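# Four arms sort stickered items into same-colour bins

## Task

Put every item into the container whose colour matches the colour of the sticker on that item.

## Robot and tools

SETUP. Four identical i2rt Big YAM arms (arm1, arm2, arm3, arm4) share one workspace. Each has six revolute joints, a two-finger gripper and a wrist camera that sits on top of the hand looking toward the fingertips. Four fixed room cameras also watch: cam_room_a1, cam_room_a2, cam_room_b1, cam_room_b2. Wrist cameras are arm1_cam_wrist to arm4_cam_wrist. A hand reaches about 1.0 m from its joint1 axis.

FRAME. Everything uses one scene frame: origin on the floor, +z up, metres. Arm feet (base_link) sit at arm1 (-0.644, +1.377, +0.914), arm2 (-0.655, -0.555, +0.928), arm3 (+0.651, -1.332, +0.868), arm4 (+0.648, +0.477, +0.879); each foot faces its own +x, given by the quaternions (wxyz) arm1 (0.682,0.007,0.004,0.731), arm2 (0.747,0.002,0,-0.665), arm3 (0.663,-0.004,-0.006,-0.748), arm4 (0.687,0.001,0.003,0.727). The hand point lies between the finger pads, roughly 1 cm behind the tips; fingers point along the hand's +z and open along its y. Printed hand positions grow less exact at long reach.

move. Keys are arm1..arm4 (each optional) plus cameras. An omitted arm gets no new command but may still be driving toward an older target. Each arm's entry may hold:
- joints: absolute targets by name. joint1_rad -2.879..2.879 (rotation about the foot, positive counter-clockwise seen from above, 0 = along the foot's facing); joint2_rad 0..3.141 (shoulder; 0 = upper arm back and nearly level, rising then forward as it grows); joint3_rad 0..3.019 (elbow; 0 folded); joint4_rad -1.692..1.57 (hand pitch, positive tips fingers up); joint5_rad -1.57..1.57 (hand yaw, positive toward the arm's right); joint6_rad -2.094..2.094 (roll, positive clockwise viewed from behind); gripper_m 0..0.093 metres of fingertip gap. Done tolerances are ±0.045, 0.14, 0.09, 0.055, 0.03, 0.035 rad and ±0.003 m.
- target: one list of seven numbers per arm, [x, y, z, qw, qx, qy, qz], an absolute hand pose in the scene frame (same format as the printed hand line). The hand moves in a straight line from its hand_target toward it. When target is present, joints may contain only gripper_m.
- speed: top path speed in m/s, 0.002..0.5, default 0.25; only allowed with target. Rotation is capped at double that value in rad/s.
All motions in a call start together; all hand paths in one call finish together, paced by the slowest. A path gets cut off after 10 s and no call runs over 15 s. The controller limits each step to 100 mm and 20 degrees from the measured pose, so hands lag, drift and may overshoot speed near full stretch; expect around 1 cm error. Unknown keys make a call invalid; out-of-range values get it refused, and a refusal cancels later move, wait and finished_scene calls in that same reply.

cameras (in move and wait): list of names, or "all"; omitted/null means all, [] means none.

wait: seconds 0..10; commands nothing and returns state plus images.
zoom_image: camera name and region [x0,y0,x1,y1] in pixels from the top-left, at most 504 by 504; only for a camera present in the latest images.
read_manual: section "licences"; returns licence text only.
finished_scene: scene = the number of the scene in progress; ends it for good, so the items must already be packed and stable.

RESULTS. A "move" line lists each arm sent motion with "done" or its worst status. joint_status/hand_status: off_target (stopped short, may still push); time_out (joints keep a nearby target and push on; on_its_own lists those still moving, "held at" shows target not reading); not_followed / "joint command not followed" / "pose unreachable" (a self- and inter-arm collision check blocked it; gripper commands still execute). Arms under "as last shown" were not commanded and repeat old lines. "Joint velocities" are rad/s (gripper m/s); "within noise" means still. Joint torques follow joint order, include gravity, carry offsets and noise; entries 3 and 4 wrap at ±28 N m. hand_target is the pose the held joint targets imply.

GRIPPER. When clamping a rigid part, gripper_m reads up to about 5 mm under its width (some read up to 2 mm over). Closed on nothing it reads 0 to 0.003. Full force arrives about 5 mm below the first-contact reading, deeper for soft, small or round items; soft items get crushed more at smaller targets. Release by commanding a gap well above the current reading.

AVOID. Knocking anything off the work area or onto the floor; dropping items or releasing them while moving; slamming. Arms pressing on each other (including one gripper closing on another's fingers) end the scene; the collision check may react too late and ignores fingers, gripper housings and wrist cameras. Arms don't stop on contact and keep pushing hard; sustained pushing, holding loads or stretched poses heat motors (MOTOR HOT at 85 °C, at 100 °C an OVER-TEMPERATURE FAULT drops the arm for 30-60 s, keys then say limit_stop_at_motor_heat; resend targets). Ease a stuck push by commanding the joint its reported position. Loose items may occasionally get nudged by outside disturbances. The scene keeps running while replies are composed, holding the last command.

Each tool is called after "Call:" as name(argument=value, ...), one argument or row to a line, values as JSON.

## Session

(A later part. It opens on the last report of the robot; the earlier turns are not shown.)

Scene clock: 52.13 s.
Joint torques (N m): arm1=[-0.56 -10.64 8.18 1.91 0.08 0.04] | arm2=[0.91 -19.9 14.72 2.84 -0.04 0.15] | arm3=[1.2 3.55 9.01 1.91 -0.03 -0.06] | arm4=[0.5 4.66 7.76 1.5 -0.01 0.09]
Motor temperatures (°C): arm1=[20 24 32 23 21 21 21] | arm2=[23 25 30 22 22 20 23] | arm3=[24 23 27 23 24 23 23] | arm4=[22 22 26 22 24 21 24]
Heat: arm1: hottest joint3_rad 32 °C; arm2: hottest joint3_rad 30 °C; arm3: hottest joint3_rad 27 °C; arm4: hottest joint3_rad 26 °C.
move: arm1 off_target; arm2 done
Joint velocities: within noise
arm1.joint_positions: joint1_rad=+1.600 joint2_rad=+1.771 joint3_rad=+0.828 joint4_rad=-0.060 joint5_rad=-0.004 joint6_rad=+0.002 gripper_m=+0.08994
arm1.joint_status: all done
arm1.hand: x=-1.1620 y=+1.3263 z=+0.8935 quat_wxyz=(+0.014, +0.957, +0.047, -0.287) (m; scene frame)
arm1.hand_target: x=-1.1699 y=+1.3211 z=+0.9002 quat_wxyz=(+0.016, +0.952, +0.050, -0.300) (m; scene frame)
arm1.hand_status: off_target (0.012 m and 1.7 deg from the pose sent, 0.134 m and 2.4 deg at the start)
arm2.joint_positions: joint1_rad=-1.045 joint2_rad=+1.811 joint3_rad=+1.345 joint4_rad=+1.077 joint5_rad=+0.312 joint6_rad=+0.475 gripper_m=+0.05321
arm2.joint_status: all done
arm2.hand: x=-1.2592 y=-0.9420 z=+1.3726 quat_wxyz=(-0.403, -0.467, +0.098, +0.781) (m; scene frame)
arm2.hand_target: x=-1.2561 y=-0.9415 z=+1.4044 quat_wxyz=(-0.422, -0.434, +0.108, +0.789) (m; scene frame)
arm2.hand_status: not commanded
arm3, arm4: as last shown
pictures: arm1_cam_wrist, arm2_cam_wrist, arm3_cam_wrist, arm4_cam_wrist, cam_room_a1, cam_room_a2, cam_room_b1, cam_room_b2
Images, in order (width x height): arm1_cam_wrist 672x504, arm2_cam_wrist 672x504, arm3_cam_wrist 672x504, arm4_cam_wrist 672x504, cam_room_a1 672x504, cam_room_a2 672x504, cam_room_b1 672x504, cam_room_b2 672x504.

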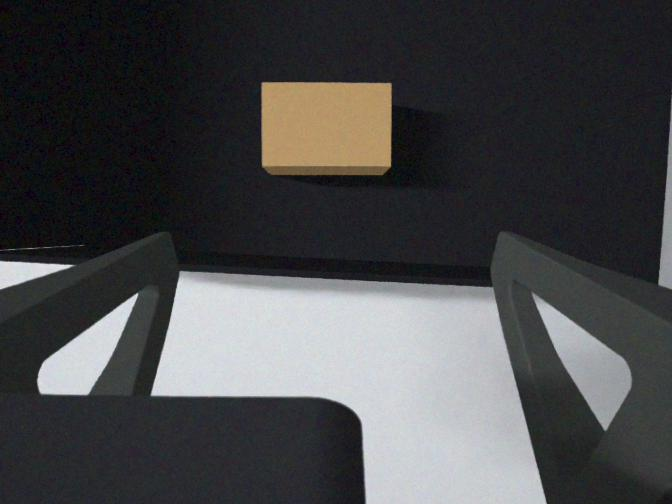

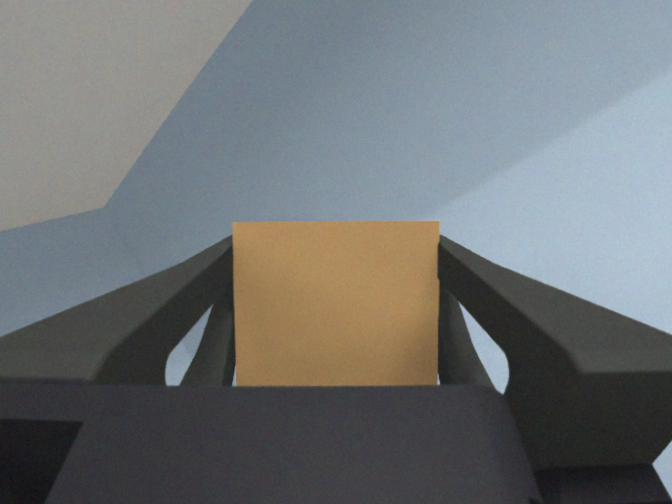

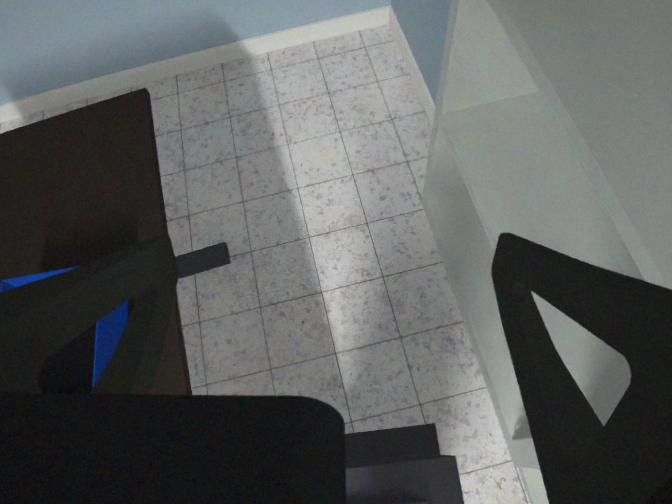

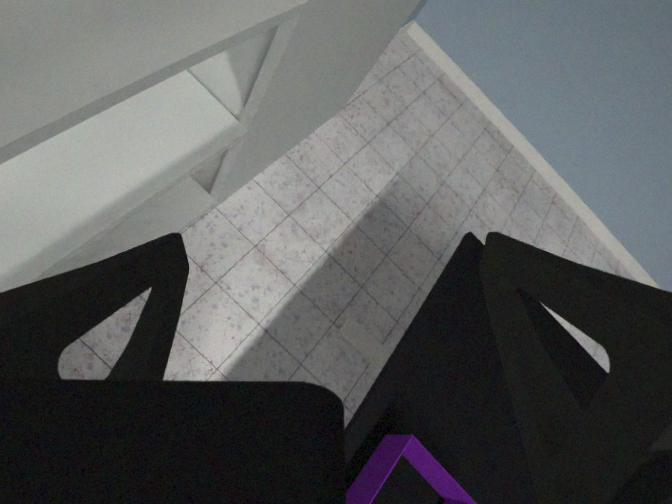

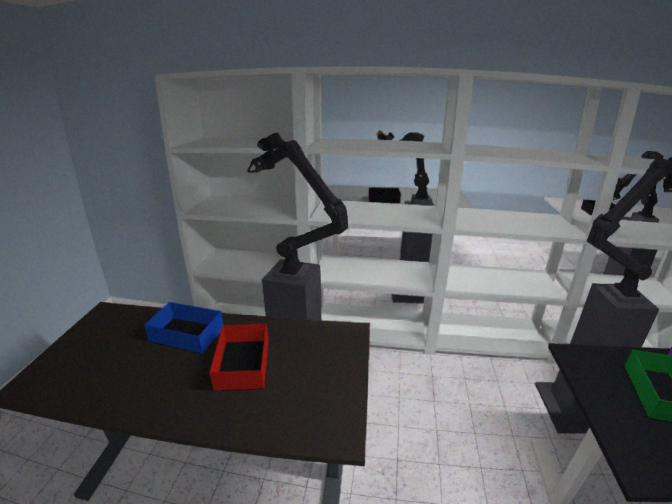

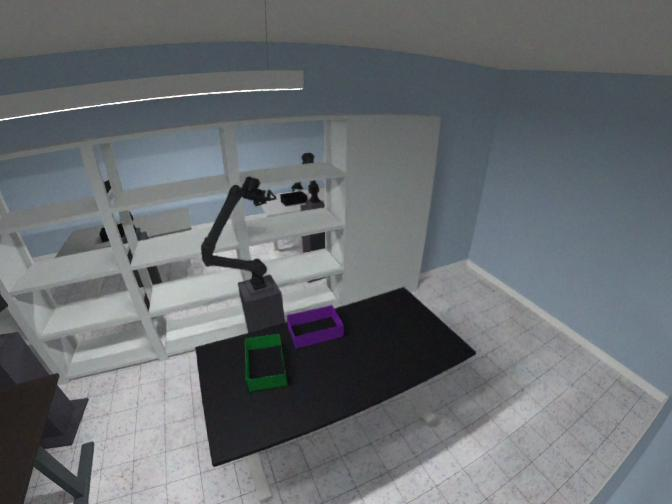

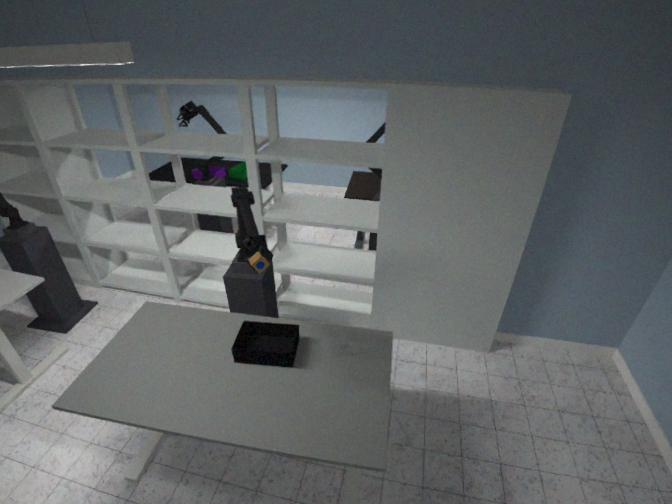

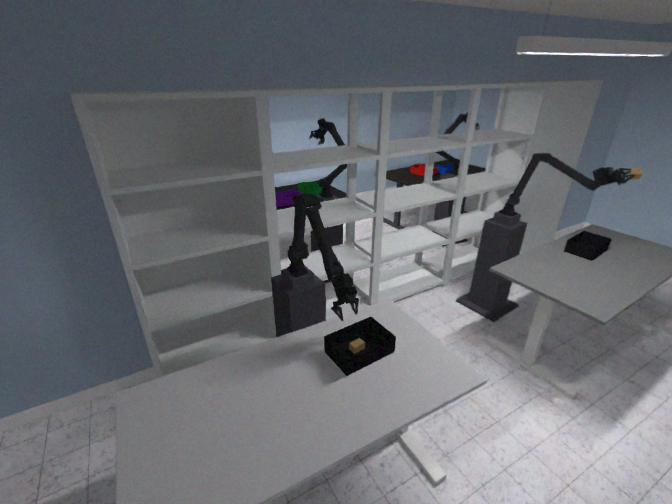

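Call:
move(
  arm1={"target":[-1.256,1.312,0.765,0.0157,0.9524,0.05,-0.3003],"speed":0.15},
  arm2={"joints":{"joint4_rad":-0.63}},
  cameras=["arm1_cam_wrist"],
)

Call:
move(
  arm1={"target":[-1.256,1.312,0.75,0.0157,0.9524,0.05,-0.3003],"speed":0.06},
  arm2={"target":[-0.93,-0.66,1.2,0.07,0.927,0.222,-0.2926]},
  cameras=["arm1_cam_wrist"],
)

Scene clock: 59.27 s.
Joint torques (N m): arm1=[-0.73 -14.39 8.58 1.94 0.04 0.05] | arm2=[0.91 -19.72 14.48 1.16 0.42 0.19] | arm3=[1.26 3.72 9.03 1.95 -0.04 -0.06] | arm4=[0.67 4.37 7.69 1.5 0.01 0.09]
Motor temperatures (°C): arm1=[20 24 31 23 21 21 21] | arm2=[23 25 30 22 22 20 24] | arm3=[24 23 27 23 24 23 23] | arm4=[22 22 27 22 24 21 24]
Heat: arm1: hottest joint3_rad 31 °C; arm2: hottest joint3_rad 30 °C; arm3: hottest joint3_rad 27 °C; arm4: hottest joint3_rad 27 °C.
move: arm1 off_target; arm2 done
Joint velocities: within noise
arm1.joint_positions: joint1_rad=+1.600 joint2_rad=+2.222 joint3_rad=+1.077 joint4_rad=+0.124 joint5_rad=-0.004 joint6_rad=+0.002 gripper_m=+0.08994
arm1.joint_status: not commanded
arm1.hand: x=-1.2348 y=+1.3198 z=+0.7557 quat_wxyz=(+0.014, +0.959, +0.047, -0.278) (m; scene frame)
arm1.hand_target: x=-1.2550 y=+1.3121 z=+0.7656 quat_wxyz=(+0.016, +0.952, +0.050, -0.300) (m; scene frame)
arm1.hand_status: off_target (0.024 m and 2.7 deg from the pose sent, 0.160 m and 1.7 deg at the start)
arm2.joint_positions: joint1_rad=-1.045 joint2_rad=+1.811 joint3_rad=+1.345 joint4_rad=-0.618 joint5_rad=+0.313 joint6_rad=+0.477 gripper_m=+0.05323
arm2.joint_status: all done
arm2.hand: x=-1.1915 y=-0.8907 z=+1.0267 quat_wxyz=(+0.003, -0.959, -0.042, +0.281) (m; scene frame)
arm2.hand_target: x=-1.2036 y=-0.9012 z=+1.0492 quat_wxyz=(-0.008, -0.954, -0.034, +0.297) (m; scene frame)
arm2.hand_status: not commanded
arm3, arm4: as last shown
pictures: arm1_cam_wrist
Images, in order (width x height): arm1_cam_wrist 672x504.

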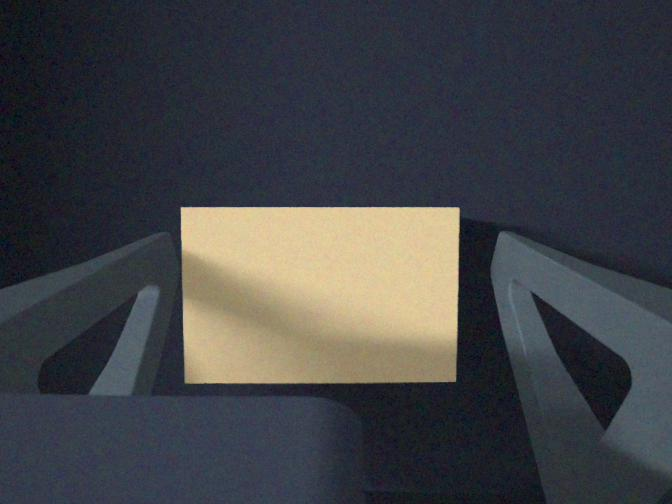

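Scene clock: 61.77 s.
Joint torques (N m): arm1=[-0.85 -13.68 8.57 1.77 0.09 0.09] | arm2=[0.38 -2.49 11.02 1.48 -0.28 -0.08] | arm3=[1.2 3.66 9.05 1.91 -0.03 -0.07] | arm4=[0.67 4.37 7.82 1.36 -0.01 0.08]
Motor temperatures (°C): arm1=[20 24 31 23 21 21 21] | arm2=[23 25 31 22 22 20 24] | arm3=[24 23 28 23 24 23 23] | arm4=[22 22 27 22 24 21 24]
Heat: arm1: hottest joint3_rad 31 °C; arm2: hottest joint3_rad 31 °C; arm3: hottest joint3_rad 28 °C; arm4: hottest joint3_rad 27 °C.
move: arm1 off_target; arm2 done
Joint velocities: within noise
arm1.joint_positions: joint1_rad=+1.600 joint2_rad=+2.247 joint3_rad=+1.085 joint4_rad=+0.151 joint5_rad=-0.004 joint6_rad=+0.002 gripper_m=+0.08994
arm1.joint_status: not commanded
arm1.hand: x=-1.2377 y=+1.3196 z=+0.7474 quat_wxyz=(+0.014, +0.958, +0.047, -0.283) (m; scene frame)
arm1.hand_target: x=-1.2551 y=+1.3121 z=+0.7505 quat_wxyz=(+0.016, +0.952, +0.050, -0.300) (m; scene frame)
arm1.hand_status: off_target (0.020 m and 2.1 deg from the pose sent, 0.023 m and 2.7 deg at the start)
arm2.joint_positions: joint1_rad=-1.375 joint2_rad=+0.689 joint3_rad=+0.830 joint4_rad=-1.079 joint5_rad=-0.091 joint6_rad=-0.116 gripper_m=+0.05321
arm2.joint_status: not commanded
arm2.hand: x=-0.9324 y=-0.6615 z=+1.2072 quat_wxyz=(-0.072, -0.925, -0.216, +0.304) (m; scene frame)
arm2.hand_target: x=-0.9300 y=-0.6600 z=+1.2002 quat_wxyz=(-0.070, -0.927, -0.222, +0.293) (m; scene frame)
arm2.hand_status: done (0.008 m and 1.5 deg from the pose sent, 0.389 m and 22.6 deg at the start)
arm3.joint_positions: joint1_rad=-0.202 joint2_rad=+0.522 joint3_rad=+1.369 joint4_rad=-1.376 joint5_rad=-0.141 joint6_rad=+0.009 gripper_m=+0.09396
arm3.joint_status: not commanded
arm3.hand: x=+0.6122 y=-1.5130 z=+1.4112 quat_wxyz=(-0.346, -0.682, -0.528, +0.369) (m; scene frame)
arm3.hand_target: x=+0.6130 y=-1.5103 z=+1.4212 quat_wxyz=(-0.352, -0.676, -0.525, +0.378) (m; scene frame)
arm3.hand_status: not commanded
arm4.joint_positions: joint1_rad=+0.128 joint2_rad=+0.492 joint3_rad=+1.422 joint4_rad=-1.388 joint5_rad=-0.180 joint6_rad=-0.624 gripper_m=+0.09396
arm4.joint_status: not commanded
arm4.hand: x=+0.5903 y=+0.6373 z=+1.4468 quat_wxyz=(-0.401, +0.802, -0.272, -0.348) (m; scene frame)
arm4.hand_target: x=+0.5910 y=+0.6334 z=+1.4564 quat_wxyz=(-0.410, +0.797, -0.269, -0.353) (m; scene frame)
arm4.hand_status: not commanded
pictures: arm1_cam_wrist
Images, in order (width x height): arm1_cam_wrist 672x504.

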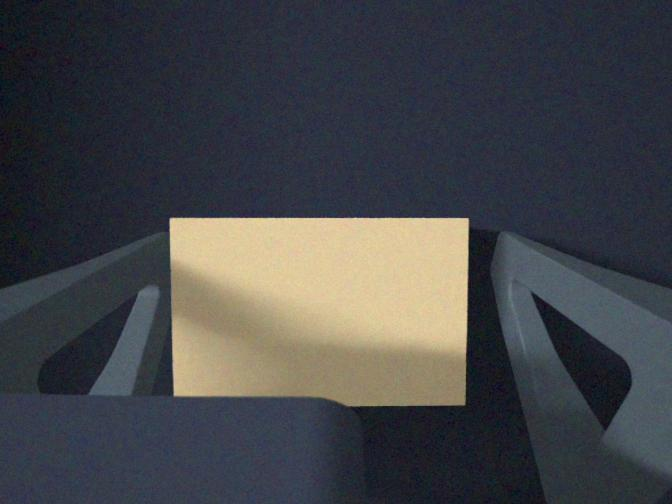

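Call:
move(
  arm1={"joints":{"gripper_m":0.05}},
  arm2={"joints":{"joint1_rad":0.92}},
  cameras=["arm1_cam_wrist","arm2_cam_wrist"],
)

Call:
move(
  arm1={"target":[-1.23,1.32,1.05,0.0157,0.9524,0.05,-0.3003]},
  arm2={"target":[0.0,-0.94,1.12,0.2902,0.250,0.9204,-0.0788],"speed":0.25},
  cameras=["arm1_cam_wrist","arm2_cam_wrist"],
)

Call:
move(
  arm1={"joints":{"joint4_rad":1.1}},
  arm2={"target":[0.0,-0.94,1.045,0.2902,0.250,0.9204,-0.0788],"speed":0.06},
)

Call:
zoom_image(
  camera="cam_room_b2",
  region=[280, 220, 440, 340],
)

Scene clock: 69.57 s.
Joint torques (N m): arm1=[-0.79 -13.16 8.58 1.8 0.07 0.07] | arm2=[1.03 -2.32 11.03 1.46 -0.06 -0.07] | arm3=[1.26 3.72 9.06 1.91 -0.03 -0.07] | arm4=[0.79 4.54 7.75 1.55 0 0.07]
Motor temperatures (°C): arm1=[20 25 31 23 21 21 21] | arm2=[23 25 31 22 22 20 24] | arm3=[24 23 28 23 24 23 23] | arm4=[22 22 27 22 24 21 24]
Heat: arm1: hottest joint3_rad 31 °C; arm2: hottest joint3_rad 31 °C; arm3: hottest joint3_rad 28 °C; arm4: hottest joint3_rad 27 °C.
move: arm1 off_target; arm2 done
Joint velocities: within noise
arm1.joint_positions: joint1_rad=+1.600 joint2_rad=+2.247 joint3_rad=+1.086 joint4_rad=+0.151 joint5_rad=-0.003 joint6_rad=+0.002 gripper_m=+0.06870
arm1.joint_status: gripper_m off_target (ended at +0.06873, target +0.05000)
arm1.hand: x=-1.2380 y=+1.3194 z=+0.7476 quat_wxyz=(+0.014, +0.958, +0.047, -0.283) (m; scene frame)
arm1.hand_target: x=-1.2553 y=+1.3119 z=+0.7507 quat_wxyz=(+0.016, +0.952, +0.050, -0.300) (m; scene frame)
arm1.hand_status: not commanded
arm2.joint_positions: joint1_rad=+0.917 joint2_rad=+0.689 joint3_rad=+0.830 joint4_rad=-1.079 joint5_rad=-0.096 joint6_rad=-0.118 gripper_m=+0.05318
arm2.joint_status: all done
arm2.hand: x=-0.3933 y=-0.6938 z=+1.2082 quat_wxyz=(-0.310, -0.183, -0.931, +0.055) (m; scene frame)
arm2.hand_target: x=-0.3953 y=-0.6916 z=+1.2011 quat_wxyz=(-0.298, -0.177, -0.936, +0.053) (m; scene frame)
arm2.hand_status: not commanded
arm3, arm4: as last shown
pictures: arm1_cam_wrist, arm2_cam_wrist
Images, in order (width x height): arm1_cam_wrist 672x504, arm2_cam_wrist 672x504.

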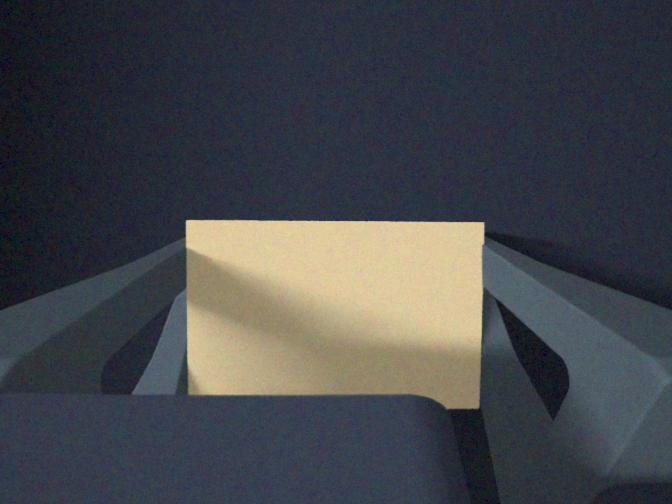

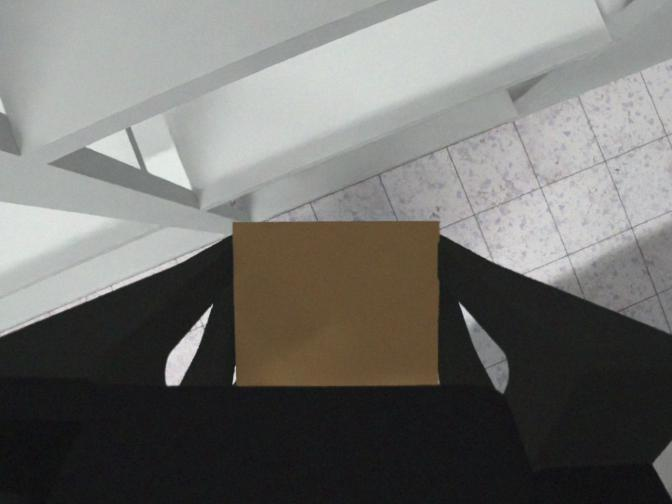

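Scene clock: 72.20 s.
Joint torques (N m): arm1=[-2.37 -12.81 14.98 1.03 -0.02 -0.04] | arm2=[1.44 -21.3 17.16 1.33 0.14 0.22] | arm3=[1.26 3.6 9.07 1.94 -0.03 -0.06] | arm4=[1.08 4.6 7.65 1.5 0.04 0.12]
Motor temperatures (°C): arm1=[20 25 31 23 21 21 21] | arm2=[23 25 32 22 22 20 24] | arm3=[24 23 28 23 24 23 23] | arm4=[22 22 27 22 24 21 24]
Heat: arm1: hottest joint3_rad 31 °C; arm2: hottest joint3_rad 32 °C; arm3: hottest joint3_rad 28 °C; arm4: hottest joint3_rad 27 °C.
move: arm1 off_target; arm2 off_target
Joint velocities: within noise
arm1.joint_positions: joint1_rad=+1.600 joint2_rad=+1.641 joint3_rad=+1.102 joint4_rad=-0.494 joint5_rad=-0.007 joint6_rad=+0.002 gripper_m=+0.06870
arm1.joint_status: not commanded
arm1.hand: x=-1.2094 y=+1.3205 z=+1.0193 quat_wxyz=(+0.015, +0.961, +0.048, -0.273) (m; scene frame)
arm1.hand_target: x=-1.2285 y=+1.3201 z=+1.0505 quat_wxyz=(+0.016, +0.952, +0.050, -0.301) (m; scene frame)
arm1.hand_status: off_target (0.037 m and 3.3 deg from the pose sent, 0.303 m and 2.1 deg at the start)
arm2.joint_positions: joint1_rad=+0.917 joint2_rad=+1.972 joint3_rad=+1.780 joint4_rad=-0.801 joint5_rad=+0.000 joint6_rad=-0.015 gripper_m=+0.05319
arm2.joint_status: not commanded
arm2.hand: x=-0.0187 y=-0.9355 z=+1.1013 quat_wxyz=(-0.274, -0.248, -0.926, +0.076) (m; scene frame)
arm2.hand_target: x=-0.0015 y=-0.9392 z=+1.1202 quat_wxyz=(-0.291, -0.250, -0.920, +0.079) (m; scene frame)
arm2.hand_status: off_target (0.027 m and 2.0 deg from the pose sent, 0.472 m and 8.5 deg at the start)
arm3, arm4: as last shown
pictures: arm1_cam_wrist, arm2_cam_wrist
Images, in order (width x height): arm1_cam_wrist 672x504, arm2_cam_wrist 672x504.

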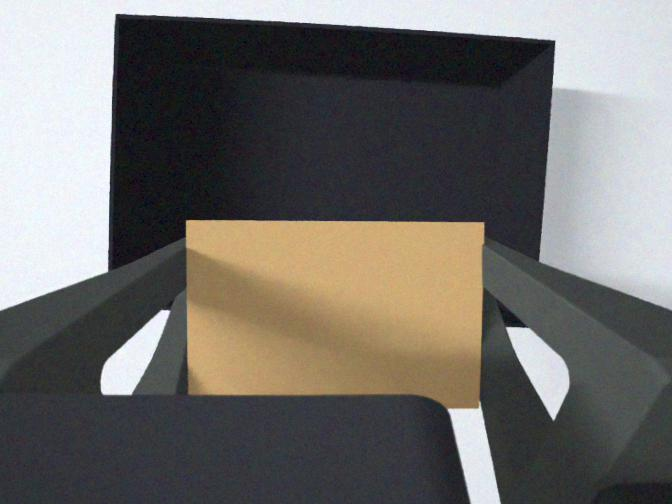

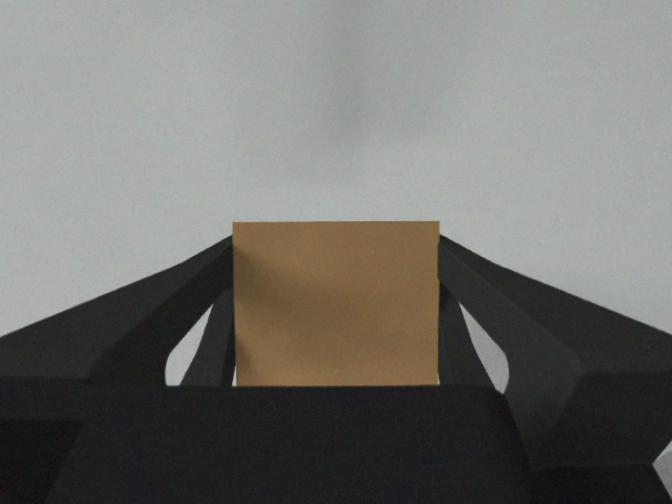

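Scene clock: 73.97 s.
Joint torques (N m): arm1=[-2.26 -12.98 15.01 2.09 -0.05 -0.03] | arm2=[1.38 -20.78 10.71 2.81 0.15 0.21] | arm3=[1.32 3.72 9.03 1.91 -0.04 -0.06] | arm4=[0.79 4.42 7.73 1.51 0.01 0.07]
Motor temperatures (°C): arm1=[20 25 31 23 21 21 21] | arm2=[23 25 32 22 22 20 24] | arm3=[24 23 28 23 24 23 23] | arm4=[22 22 27 22 24 21 24]
Heat: arm1: hottest joint3_rad 31 °C; arm2: hottest joint3_rad 32 °C; arm3: hottest joint3_rad 28 °C; arm4: hottest joint3_rad 27 °C.
move: arm1 done; arm2 off_target
Joint velocities: within noise
arm1.joint_positions: joint1_rad=+1.600 joint2_rad=+1.641 joint3_rad=+1.102 joint4_rad=+1.080 joint5_rad=-0.007 joint6_rad=+0.001 gripper_m=+0.06870
arm1.joint_status: all done
arm1.hand: x=-1.2886 y=+1.3113 z=+1.3583 quat_wxyz=(+0.044, +0.485, +0.028, -0.873) (m; scene frame)
arm1.hand_target: x=-1.2839 y=+1.3134 z=+1.3990 quat_wxyz=(+0.041, +0.447, +0.028, -0.893) (m; scene frame)
arm1.hand_status: not commanded
arm2.joint_positions: joint1_rad=+0.917 joint2_rad=+2.015 joint3_rad=+1.737 joint4_rad=-0.667 joint5_rad=+0.000 joint6_rad=-0.015 gripper_m=+0.05319
arm2.joint_status: not commanded
arm2.hand: x=-0.0050 y=-0.9435 z=+1.0670 quat_wxyz=(-0.297, -0.246, -0.919, +0.082) (m; scene frame)
arm2.hand_target: x=-0.0008 y=-0.9397 z=+1.0452 quat_wxyz=(-0.290, -0.250, -0.920, +0.079) (m; scene frame)
arm2.hand_status: off_target (0.023 m and 1.0 deg from the pose sent, 0.059 m and 2.0 deg at the start)
arm3, arm4: as last shown
pictures: arm1_cam_wrist, arm2_cam_wrist, arm3_cam_wrist, arm4_cam_wrist, cam_room_a1, cam_room_a2, cam_room_b1, cam_room_b2
Images, in order (width x height): arm1_cam_wrist 672x504, arm2_cam_wrist 672x504, arm3_cam_wrist 672x504, arm4_cam_wrist 672x504, cam_room_a1 672x504, cam_room_a2 672x504, cam_room_b1 672x504, cam_room_b2 672x504.

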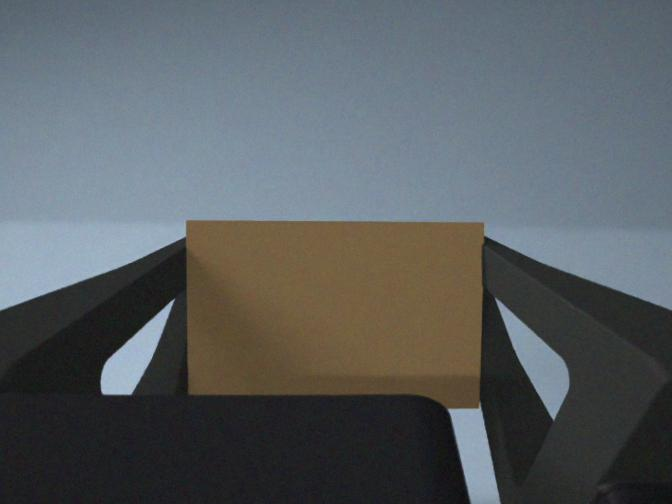

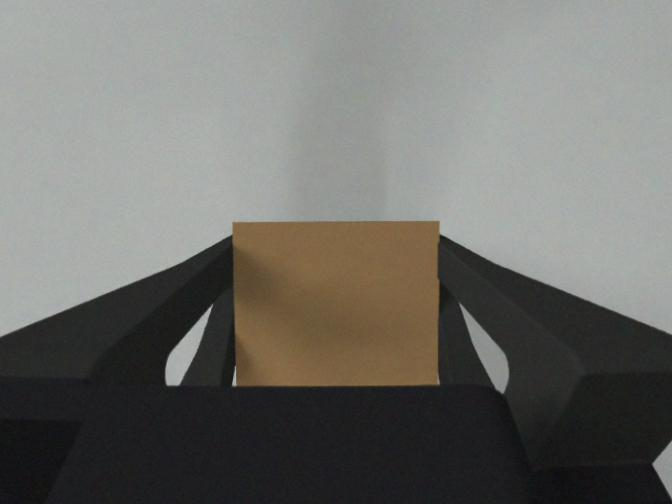

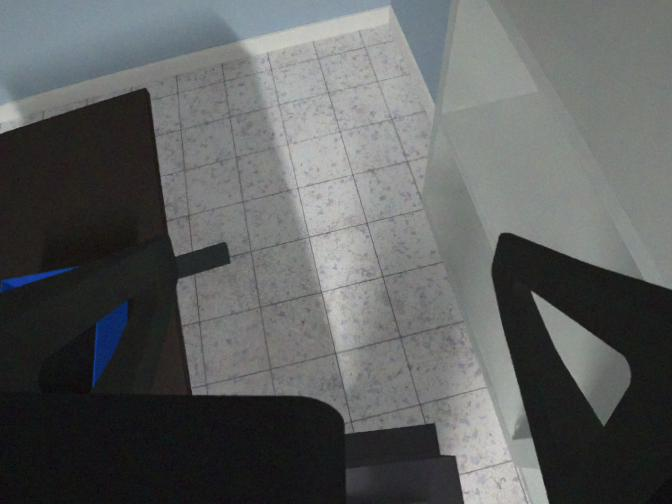

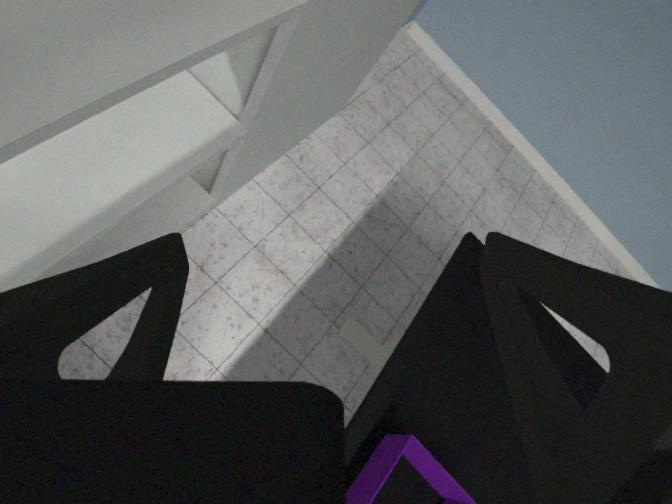

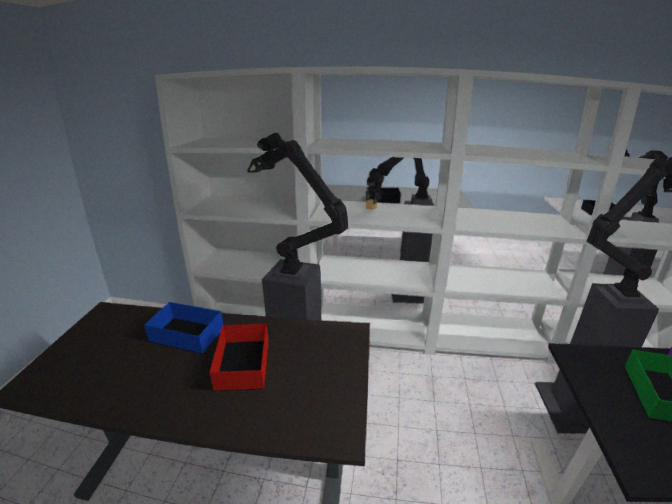

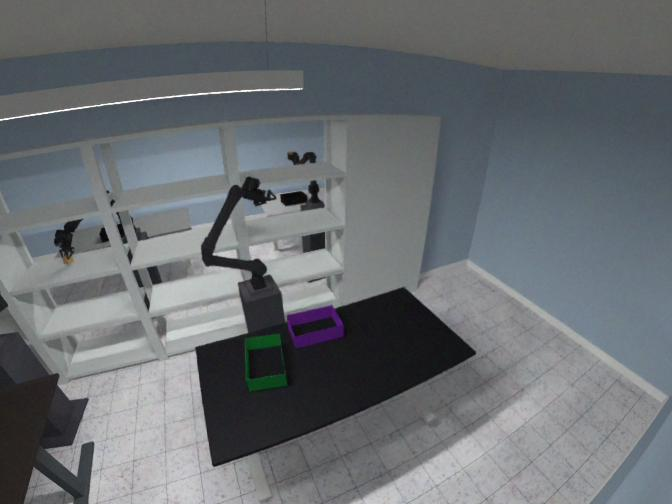

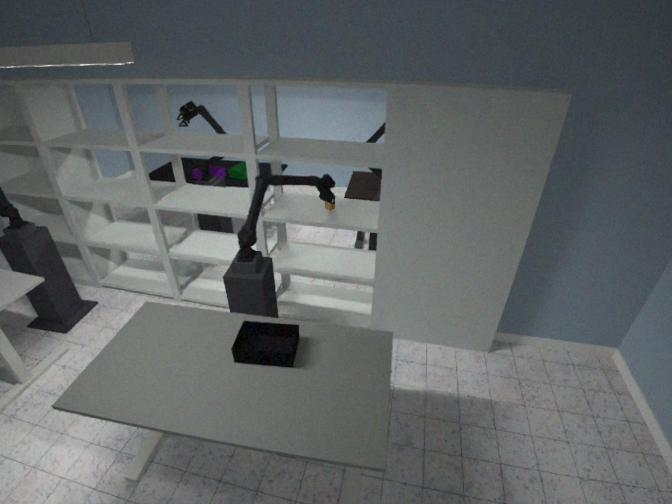

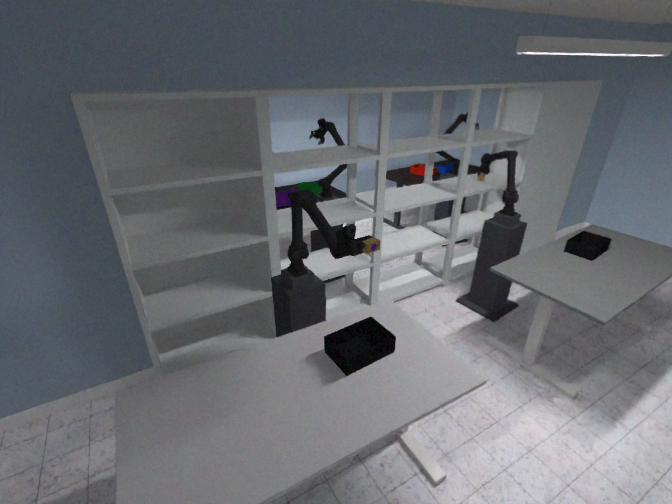

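Scaled by 3.150.

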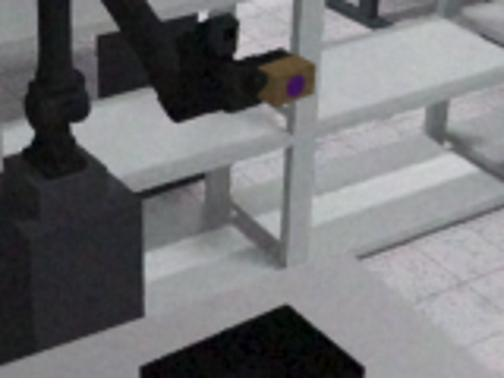

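Call:
move(
  arm1={"joints":{"joint4_rad":-0.63}},
  arm2={"target":[0.0,-0.94,1.024,0.2902,0.250,0.9204,-0.0788],"speed":0.04},
  cameras=[],
)

Call:
move(
  arm1={"target":[-0.942,1.345,1.2,0.0157,0.9524,0.05,-0.3003]},
  arm2={"target":[0.0,-0.94,1.014,0.2902,0.250,0.9204,-0.0788],"speed":0.03},
  cameras=["arm2_cam_wrist"],
)

Scene clock: 82.40 s.
Joint torques (N m): arm1=[-2.55 -12.28 14.64 0.8 -0.02 -0.02] | arm2=[1.38 -20.89 10.43 2.85 0.14 0.19] | arm3=[1.2 3.6 9.03 1.89 -0.03 -0.05] | arm4=[0.91 4.13 7.82 1.54 0 0.1]
Motor temperatures (°C): arm1=[20 25 33 23 21 21 22] | arm2=[23 25 32 22 22 20 24] | arm3=[24 23 28 23 24 23 23] | arm4=[22 22 27 22 24 21 24]
Heat: arm1: hottest joint3_rad 33 °C; arm2: hottest joint3_rad 32 °C; arm3: hottest joint3_rad 28 °C; arm4: hottest joint3_rad 27 °C.
move: arm1 done; arm2 off_target
Joint velocities: within noise
arm1.joint_positions: joint1_rad=+1.600 joint2_rad=+1.641 joint3_rad=+1.103 joint4_rad=-0.622 joint5_rad=-0.007 joint6_rad=+0.001 gripper_m=+0.06870
arm1.joint_status: all done
arm1.hand: x=-1.1820 y=+1.3232 z=+1.0047 quat_wxyz=(+0.012, +0.976, +0.048, -0.211) (m; scene frame)
arm1.hand_target: x=-1.2017 y=+1.3227 z=+1.0340 quat_wxyz=(+0.013, +0.970, +0.051, -0.239) (m; scene frame)
arm1.hand_status: not commanded
arm2.joint_positions: joint1_rad=+0.917 joint2_rad=+2.031 joint3_rad=+1.711 joint4_rad=-0.621 joint5_rad=+0.000 joint6_rad=-0.015 gripper_m=+0.05319
arm2.joint_status: not commanded
arm2.hand: x=-0.0040 y=-0.9441 z=+1.0488 quat_wxyz=(-0.298, -0.246, -0.918, +0.083) (m; scene frame)
arm2.hand_target: x=-0.0009 y=-0.9397 z=+1.0244 quat_wxyz=(-0.290, -0.250, -0.920, +0.079) (m; scene frame)
arm2.hand_status: off_target (0.026 m and 1.2 deg from the pose sent, 0.044 m and 1.0 deg at the start)
arm3, arm4: as last shown
pictures: none
No camera images: "cameras" was empty.

Scene clock: 84.33 s.
Joint torques (N m): arm1=[-1.44 0.56 12.53 0.77 0.06 0.04] | arm2=[1.49 -20.48 9.94 2.81 0.14 0.2] | arm3=[1.32 3.6 9.02 1.95 -0.04 -0.06] | arm4=[1.26 4.66 7.83 1.35 0.03 0.06]
Motor temperatures (°C): arm1=[20 25 33 23 21 21 22] | arm2=[23 26 32 22 22 20 24] | arm3=[24 23 28 23 24 23 23] | arm4=[22 22 27 22 24 21 24]
Heat: arm1: hottest joint3_rad 33 °C; arm2: hottest joint3_rad 32 °C; arm3: hottest joint3_rad 28 °C; arm4: hottest joint3_rad 27 °C.
move: arm1 done; arm2 off_target
Joint velocities: within noise
arm1.joint_positions: joint1_rad=+1.600 joint2_rad=+0.733 joint3_rad=+0.859 joint4_rad=-1.096 joint5_rad=-0.006 joint6_rad=+0.001 gripper_m=+0.06870
arm1.joint_status: not commanded
arm1.hand: x=-0.9414 y=+1.3462 z=+1.1979 quat_wxyz=(+0.016, +0.952, +0.048, -0.302) (m; scene frame)
arm1.hand_target: x=-0.9420 y=+1.3450 z=+1.2000 quat_wxyz=(+0.016, +0.952, +0.050, -0.300) (m; scene frame)
arm1.hand_status: done (0.003 m and 0.4 deg from the pose sent, 0.310 m and 10.6 deg at the start)
arm2.joint_positions: joint1_rad=+0.917 joint2_rad=+2.033 joint3_rad=+1.704 joint4_rad=-0.599 joint5_rad=+0.000 joint6_rad=-0.015 gripper_m=+0.05319
arm2.joint_status: not commanded
arm2.hand: x=-0.0023 y=-0.9451 z=+1.0469 quat_wxyz=(-0.304, -0.245, -0.917, +0.085) (m; scene frame)
arm2.hand_target: x=-0.0013 y=-0.9395 z=+1.0145 quat_wxyz=(-0.290, -0.250, -0.920, +0.079) (m; scene frame)
arm2.hand_status: off_target (0.033 m and 1.9 deg from the pose sent, 0.035 m and 1.2 deg at the start)
arm3, arm4: as last shown
pictures: arm2_cam_wrist
Images, in order (width x height): arm2_cam_wrist 672x504.

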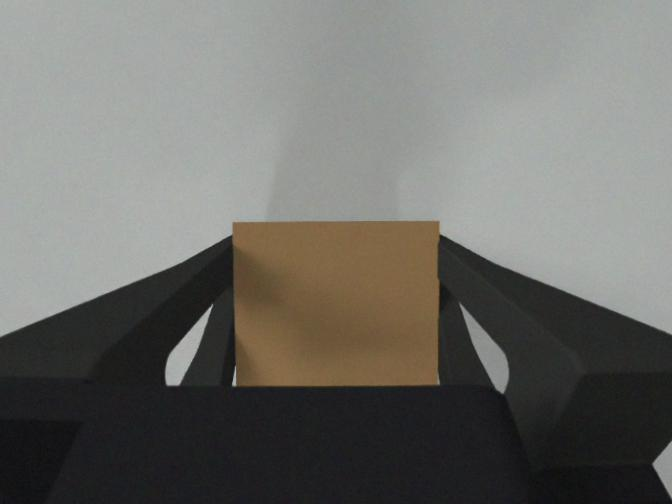

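Call:
move(
  arm1={"joints":{"joint1_rad":-2.25}},
  arm2={"joints":{"gripper_m":0.08}},
  arm3={"joints":{"joint1_rad":-1.99,"joint2_rad":0.73,"joint3_rad":0.95,"joint4_rad":-1.19,"joint5_rad":0,"joint6_rad":0}},
  arm4={"joints":{"joint1_rad":0.91,"joint2_rad":0.73,"joint3_rad":0.95,"joint4_rad":-1.19,"joint5_rad":0,"joint6_rad":0}},
  cameras=[],
)

Call:
move(
  arm1={"target":[0.0,0.93,1.13,0.2871,0.2869,0.9098,-0.0905],"speed":0.25},
  arm2={"target":[-0.087,-0.89,1.17,0.2902,0.250,0.9204,-0.0788],"speed":0.2},
  cameras=["arm1_cam_wrist","arm2_cam_wrist"],
)

Call:
move(
  arm1={"target":[0.0,0.93,1.05,0.2871,0.2869,0.9098,-0.0905],"speed":0.06},
  arm2={"target":[-0.41,-0.70,1.2,0.2902,0.250,0.9204,-0.0788]},
  cameras=["arm1_cam_wrist"],
)

Call:
move(
  arm1={"target":[0.0,0.93,1.025,0.2871,0.2869,0.9098,-0.0905],"speed":0.04},
  arm3={"target":[0.062,-0.981,1.16,-0.0789,0.9206,-0.25,-0.2905],"speed":0.2},
  cameras=["arm1_cam_wrist","arm3_cam_wrist"],
)

Scene clock: 95.33 s.
Joint torques (N m): arm1=[-2.08 -0.09 12.48 0.77 -0.06 0.02] | arm2=[1.38 -20.37 9.92 2.74 0.13 0.2] | arm3=[0.67 -3.08 10.11 1.42 -0.06 -0.11] | arm4=[0.97 -2.61 10.37 1.32 0.12 0.18]
Motor temperatures (°C): arm1=[20 24 32 23 21 21 22] | arm2=[23 26 31 22 22 20 24] | arm3=[24 23 28 23 24 23 23] | arm4=[22 22 28 22 24 21 24]
Heat: arm1: hottest joint3_rad 32 °C; arm2: hottest joint3_rad 31 °C; arm3: hottest joint3_rad 28 °C; arm4: hottest joint3_rad 28 °C.
move: arm1 done; arm2 done; arm3 done; arm4 done
Joint velocities: within noise
arm1.joint_positions: joint1_rad=-2.245 joint2_rad=+0.740 joint3_rad=+0.859 joint4_rad=-1.096 joint5_rad=-0.003 joint6_rad=+0.001 gripper_m=+0.06872
arm1.joint_status: all done
arm1.hand: x=-0.3889 y=+1.2033 z=+1.1870 quat_wxyz=(-0.272, -0.285, -0.915, +0.087) (m; scene frame)
arm1.hand_target: x=-0.3898 y=+1.2023 z=+1.1910 quat_wxyz=(-0.273, -0.287, -0.914, +0.087) (m; scene frame)
arm1.hand_status: not commanded
arm2.joint_positions: joint1_rad=+0.917 joint2_rad=+2.033 joint3_rad=+1.704 joint4_rad=-0.597 joint5_rad=+0.000 joint6_rad=-0.015 gripper_m=+0.07993
arm2.joint_status: all done
arm2.hand: x=-0.0020 y=-0.9453 z=+1.0473 quat_wxyz=(-0.305, -0.245, -0.916, +0.085) (m; scene frame)
arm2.hand_target: x=-0.0013 y=-0.9394 z=+1.0145 quat_wxyz=(-0.290, -0.250, -0.920, +0.079) (m; scene frame)
arm2.hand_status: not commanded
arm3.joint_positions: joint1_rad=-1.980 joint2_rad=+0.735 joint3_rad=+0.944 joint4_rad=-1.198 joint5_rad=+0.002 joint6_rad=+0.006 gripper_m=+0.09398
arm3.joint_status: all done
arm3.hand: x=+0.3963 y=-1.1774 z=+1.1740 quat_wxyz=(+0.069, -0.924, +0.256, +0.275) (m; scene frame)
arm3.hand_target: x=+0.3964 y=-1.1744 z=+1.1791 quat_wxyz=(+0.073, -0.921, +0.257, +0.283) (m; scene frame)
arm3.hand_status: not commanded
arm4.joint_positions: joint1_rad=+0.907 joint2_rad=+0.731 joint3_rad=+0.933 joint4_rad=-1.199 joint5_rad=-0.001 joint6_rad=-0.014 gripper_m=+0.09397
arm4.joint_status: all done
arm4.hand: x=+0.4090 y=+0.6456 z=+1.1837 quat_wxyz=(-0.084, +0.917, -0.281, -0.271) (m; scene frame)
arm4.hand_target: x=+0.4054 y=+0.6474 z=+1.1939 quat_wxyz=(-0.086, +0.911, -0.285, -0.284) (m; scene frame)
arm4.hand_status: not commanded
pictures: none
No camera images: "cameras" was empty.

Scene clock: 98.03 s.
Joint torques (N m): arm1=[-1.79 -17.79 17.77 0.98 -0.05 0.08] | arm2=[1.49 -19.96 10.33 1.39 0.13 0.19] | arm3=[0.56 -3.02 10.14 1.43 -0.05 -0.11] | arm4=[0.79 -2.2 10.15 1.32 0.07 0.17]
Motor temperatures (°C): arm1=[20 24 33 23 21 21 22] | arm2=[23 26 31 22 22 20 24] | arm3=[24 23 28 23 24 23 23] | arm4=[22 22 29 22 24 21 24]
Heat: arm1: hottest joint3_rad 33 °C; arm2: hottest joint3_rad 31 °C; arm3: hottest joint3_rad 28 °C; arm4: hottest joint3_rad 29 °C.
move: arm1 off_target; arm2 off_target
Joint velocities: within noise
arm1.joint_positions: joint1_rad=-2.245 joint2_rad=+2.035 joint3_rad=+1.934 joint4_rad=-0.904 joint5_rad=-0.003 joint6_rad=+0.001 gripper_m=+0.06872
arm1.joint_status: not commanded
arm1.hand: x=-0.0125 y=+0.9422 z=+1.0958 quat_wxyz=(-0.260, -0.286, -0.919, +0.083) (m; scene frame)
arm1.hand_target: x=-0.0020 y=+0.9314 z=+1.1301 quat_wxyz=(-0.288, -0.287, -0.909, +0.091) (m; scene frame)
arm1.hand_status: off_target (0.038 m and 3.4 deg from the pose sent, 0.479 m and 1.9 deg at the start)
arm2.joint_positions: joint1_rad=+0.917 joint2_rad=+1.713 joint3_rad=+1.583 joint4_rad=-0.807 joint5_rad=+0.000 joint6_rad=-0.015 gripper_m=+0.07993
arm2.joint_status: not commanded
arm2.hand: x=-0.0827 y=-0.8978 z=+1.1761 quat_wxyz=(-0.300, -0.246, -0.918, +0.083) (m; scene frame)
arm2.hand_target: x=-0.0870 y=-0.8902 z=+1.1701 quat_wxyz=(-0.290, -0.250, -0.920, +0.079) (m; scene frame)
arm2.hand_status: off_target (0.011 m and 1.4 deg from the pose sent, 0.159 m and 2.0 deg at the start)
arm3, arm4: as last shown
arm4.joint_positions: joint1_rad=+0.907 joint2_rad=+0.731 joint3_rad=+0.933 joint4_rad=-1.199 joint5_rad=-0.001 joint6_rad=-0.013 gripper_m=+0.09397
pictures: arm1_cam_wrist, arm2_cam_wrist
Images, in order (width x height): arm1_cam_wrist 672x504, arm2_cam_wrist 672x504.

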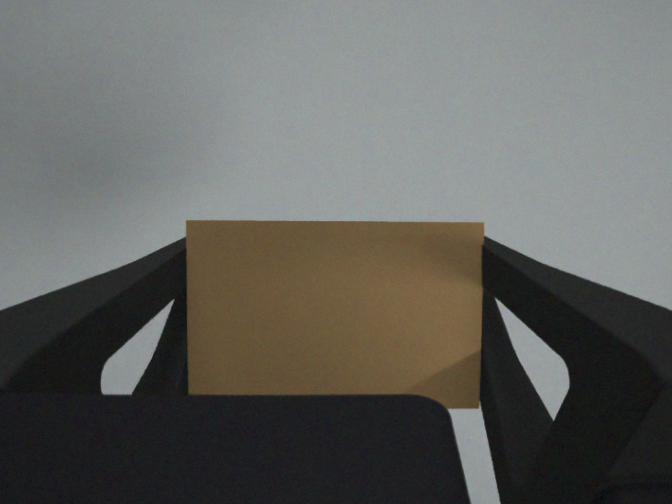

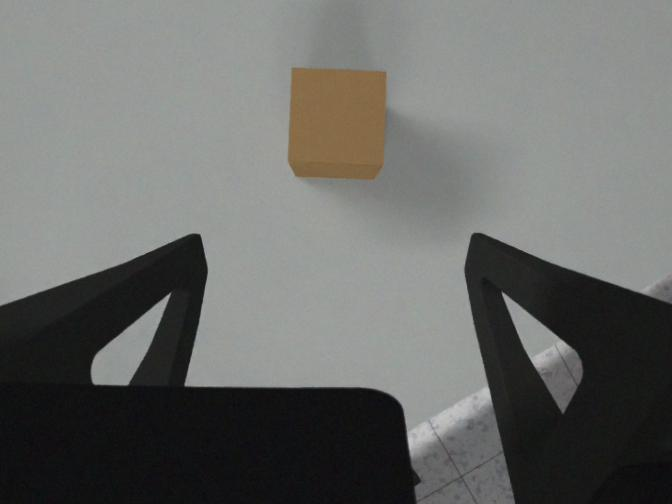

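Scene clock: 100.20 s.
Joint torques (N m): arm1=[-2.08 -18.26 11.66 2.09 -0.01 0.08] | arm2=[1.61 -1.9 10.47 1.39 0.16 0.21] | arm3=[0.56 -3.08 10.14 1.48 -0.04 -0.11] | arm4=[0.91 -2.26 10.4 1.1 0.09 0.17]
Motor temperatures (°C): arm1=[20 25 33 23 21 21 22] | arm2=[23 26 31 22 22 20 24] | arm3=[24 23 28 23 24 23 23] | arm4=[22 22 29 22 24 21 24]
Heat: arm1: hottest joint3_rad 33 °C; arm2: hottest joint3_rad 31 °C; arm3: hottest joint3_rad 28 °C; arm4: hottest joint3_rad 29 °C.
move: arm1 done; arm2 off_target
Joint velocities: within noise
arm1.joint_positions: joint1_rad=-2.245 joint2_rad=+2.065 joint3_rad=+1.855 joint4_rad=-0.747 joint5_rad=-0.003 joint6_rad=+0.001 gripper_m=+0.06872
arm1.joint_status: not commanded
arm1.hand: x=-0.0028 y=+0.9352 z=+1.0539 quat_wxyz=(-0.281, -0.284, -0.912, +0.090) (m; scene frame)
arm1.hand_target: x=-0.0002 y=+0.9301 z=+1.0499 quat_wxyz=(-0.287, -0.287, -0.910, +0.090) (m; scene frame)
arm1.hand_status: done (0.007 m and 0.8 deg from the pose sent, 0.049 m and 3.4 deg at the start)
arm2.joint_positions: joint1_rad=+0.919 joint2_rad=+0.658 joint3_rad=+0.825 joint4_rad=-1.093 joint5_rad=+0.003 joint6_rad=-0.012 gripper_m=+0.07993
arm2.joint_status: not commanded
arm2.hand: x=-0.4081 y=-0.7039 z=+1.2111 quat_wxyz=(-0.305, -0.246, -0.916, +0.085) (m; scene frame)
arm2.hand_target: x=-0.4102 y=-0.7001 z=+1.2002 quat_wxyz=(-0.290, -0.250, -0.920, +0.079) (m; scene frame)
arm2.hand_status: off_target (0.012 m and 2.0 deg from the pose sent, 0.383 m and 1.4 deg at the start)
arm3, arm4: as last shown
pictures: arm1_cam_wrist
Images, in order (width x height): arm1_cam_wrist 672x504.

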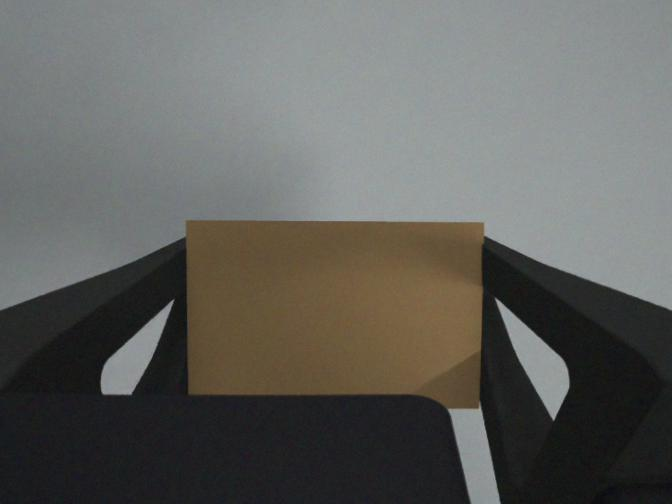

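Scene clock: 102.87 s.
Joint torques (N m): arm1=[-2.14 -18.02 11.51 2.1 0.03 0.08] | arm2=[1.49 -1.79 10.51 1.37 0.16 0.21] | arm3=[1.44 -19.31 14.5 0.73 0.12 -0.12] | arm4=[1.14 -2.43 10.33 1.18 0.08 0.15]
Motor temperatures (°C): arm1=[20 25 33 23 21 21 22] | arm2=[23 26 31 22 22 20 24] | arm3=[24 23 29 23 24 23 23] | arm4=[22 22 30 22 24 21 24]
Heat: arm1: hottest joint3_rad 33 °C; arm2: hottest joint3_rad 31 °C; arm3: hottest joint3_rad 29 °C; arm4: hottest joint3_rad 30 °C.
move: arm1 done; arm3 off_target
Joint velocities: within noise
arm1.joint_positions: joint1_rad=-2.245 joint2_rad=+2.080 joint3_rad=+1.820 joint4_rad=-0.692 joint5_rad=-0.003 joint6_rad=+0.001 gripper_m=+0.06872
arm1.joint_status: not commanded
arm1.hand: x=-0.0023 y=+0.9347 z=+1.0325 quat_wxyz=(-0.284, -0.284, -0.911, +0.090) (m; scene frame)
arm1.hand_target: x=-0.0002 y=+0.9301 z=+1.0251 quat_wxyz=(-0.287, -0.287, -0.910, +0.090) (m; scene frame)
arm1.hand_status: done (0.009 m and 0.6 deg from the pose sent, 0.030 m and 0.8 deg at the start)
arm2, arm4: as last shown
arm3.joint_positions: joint1_rad=-1.980 joint2_rad=+1.745 joint3_rad=+1.714 joint4_rad=-0.962 joint5_rad=+0.008 joint6_rad=+0.002 gripper_m=+0.09398
arm3.joint_status: not commanded
arm3.hand: x=+0.0730 y=-0.9873 z=+1.1358 quat_wxyz=(+0.072, -0.925, +0.255, +0.272) (m; scene frame)
arm3.hand_target: x=+0.0631 y=-0.9817 z=+1.1600 quat_wxyz=(+0.079, -0.920, +0.250, +0.291) (m; scene frame)
arm3.hand_status: off_target (0.027 m and 2.4 deg from the pose sent, 0.388 m and 2.3 deg at the start)
pictures: arm1_cam_wrist, arm3_cam_wrist
Images, in order (width x height): arm1_cam_wrist 672x504, arm3_cam_wrist 672x504.

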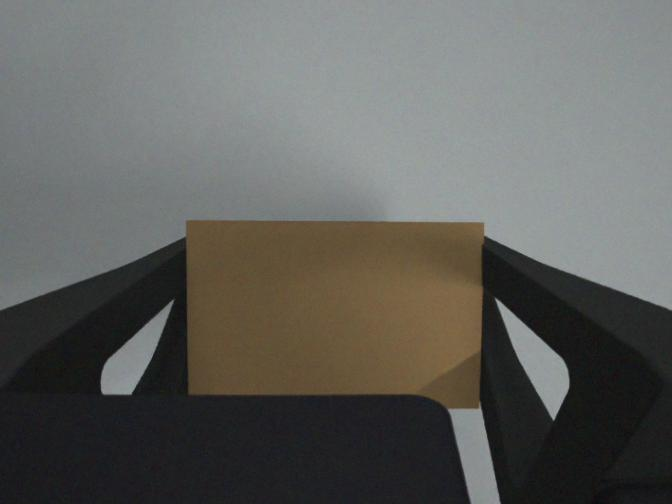

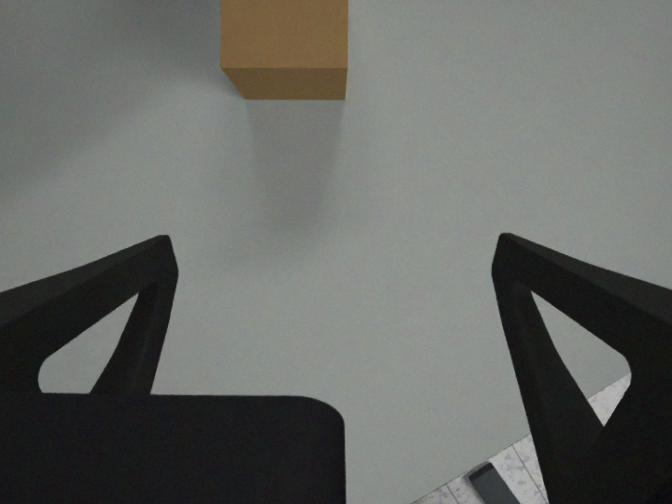

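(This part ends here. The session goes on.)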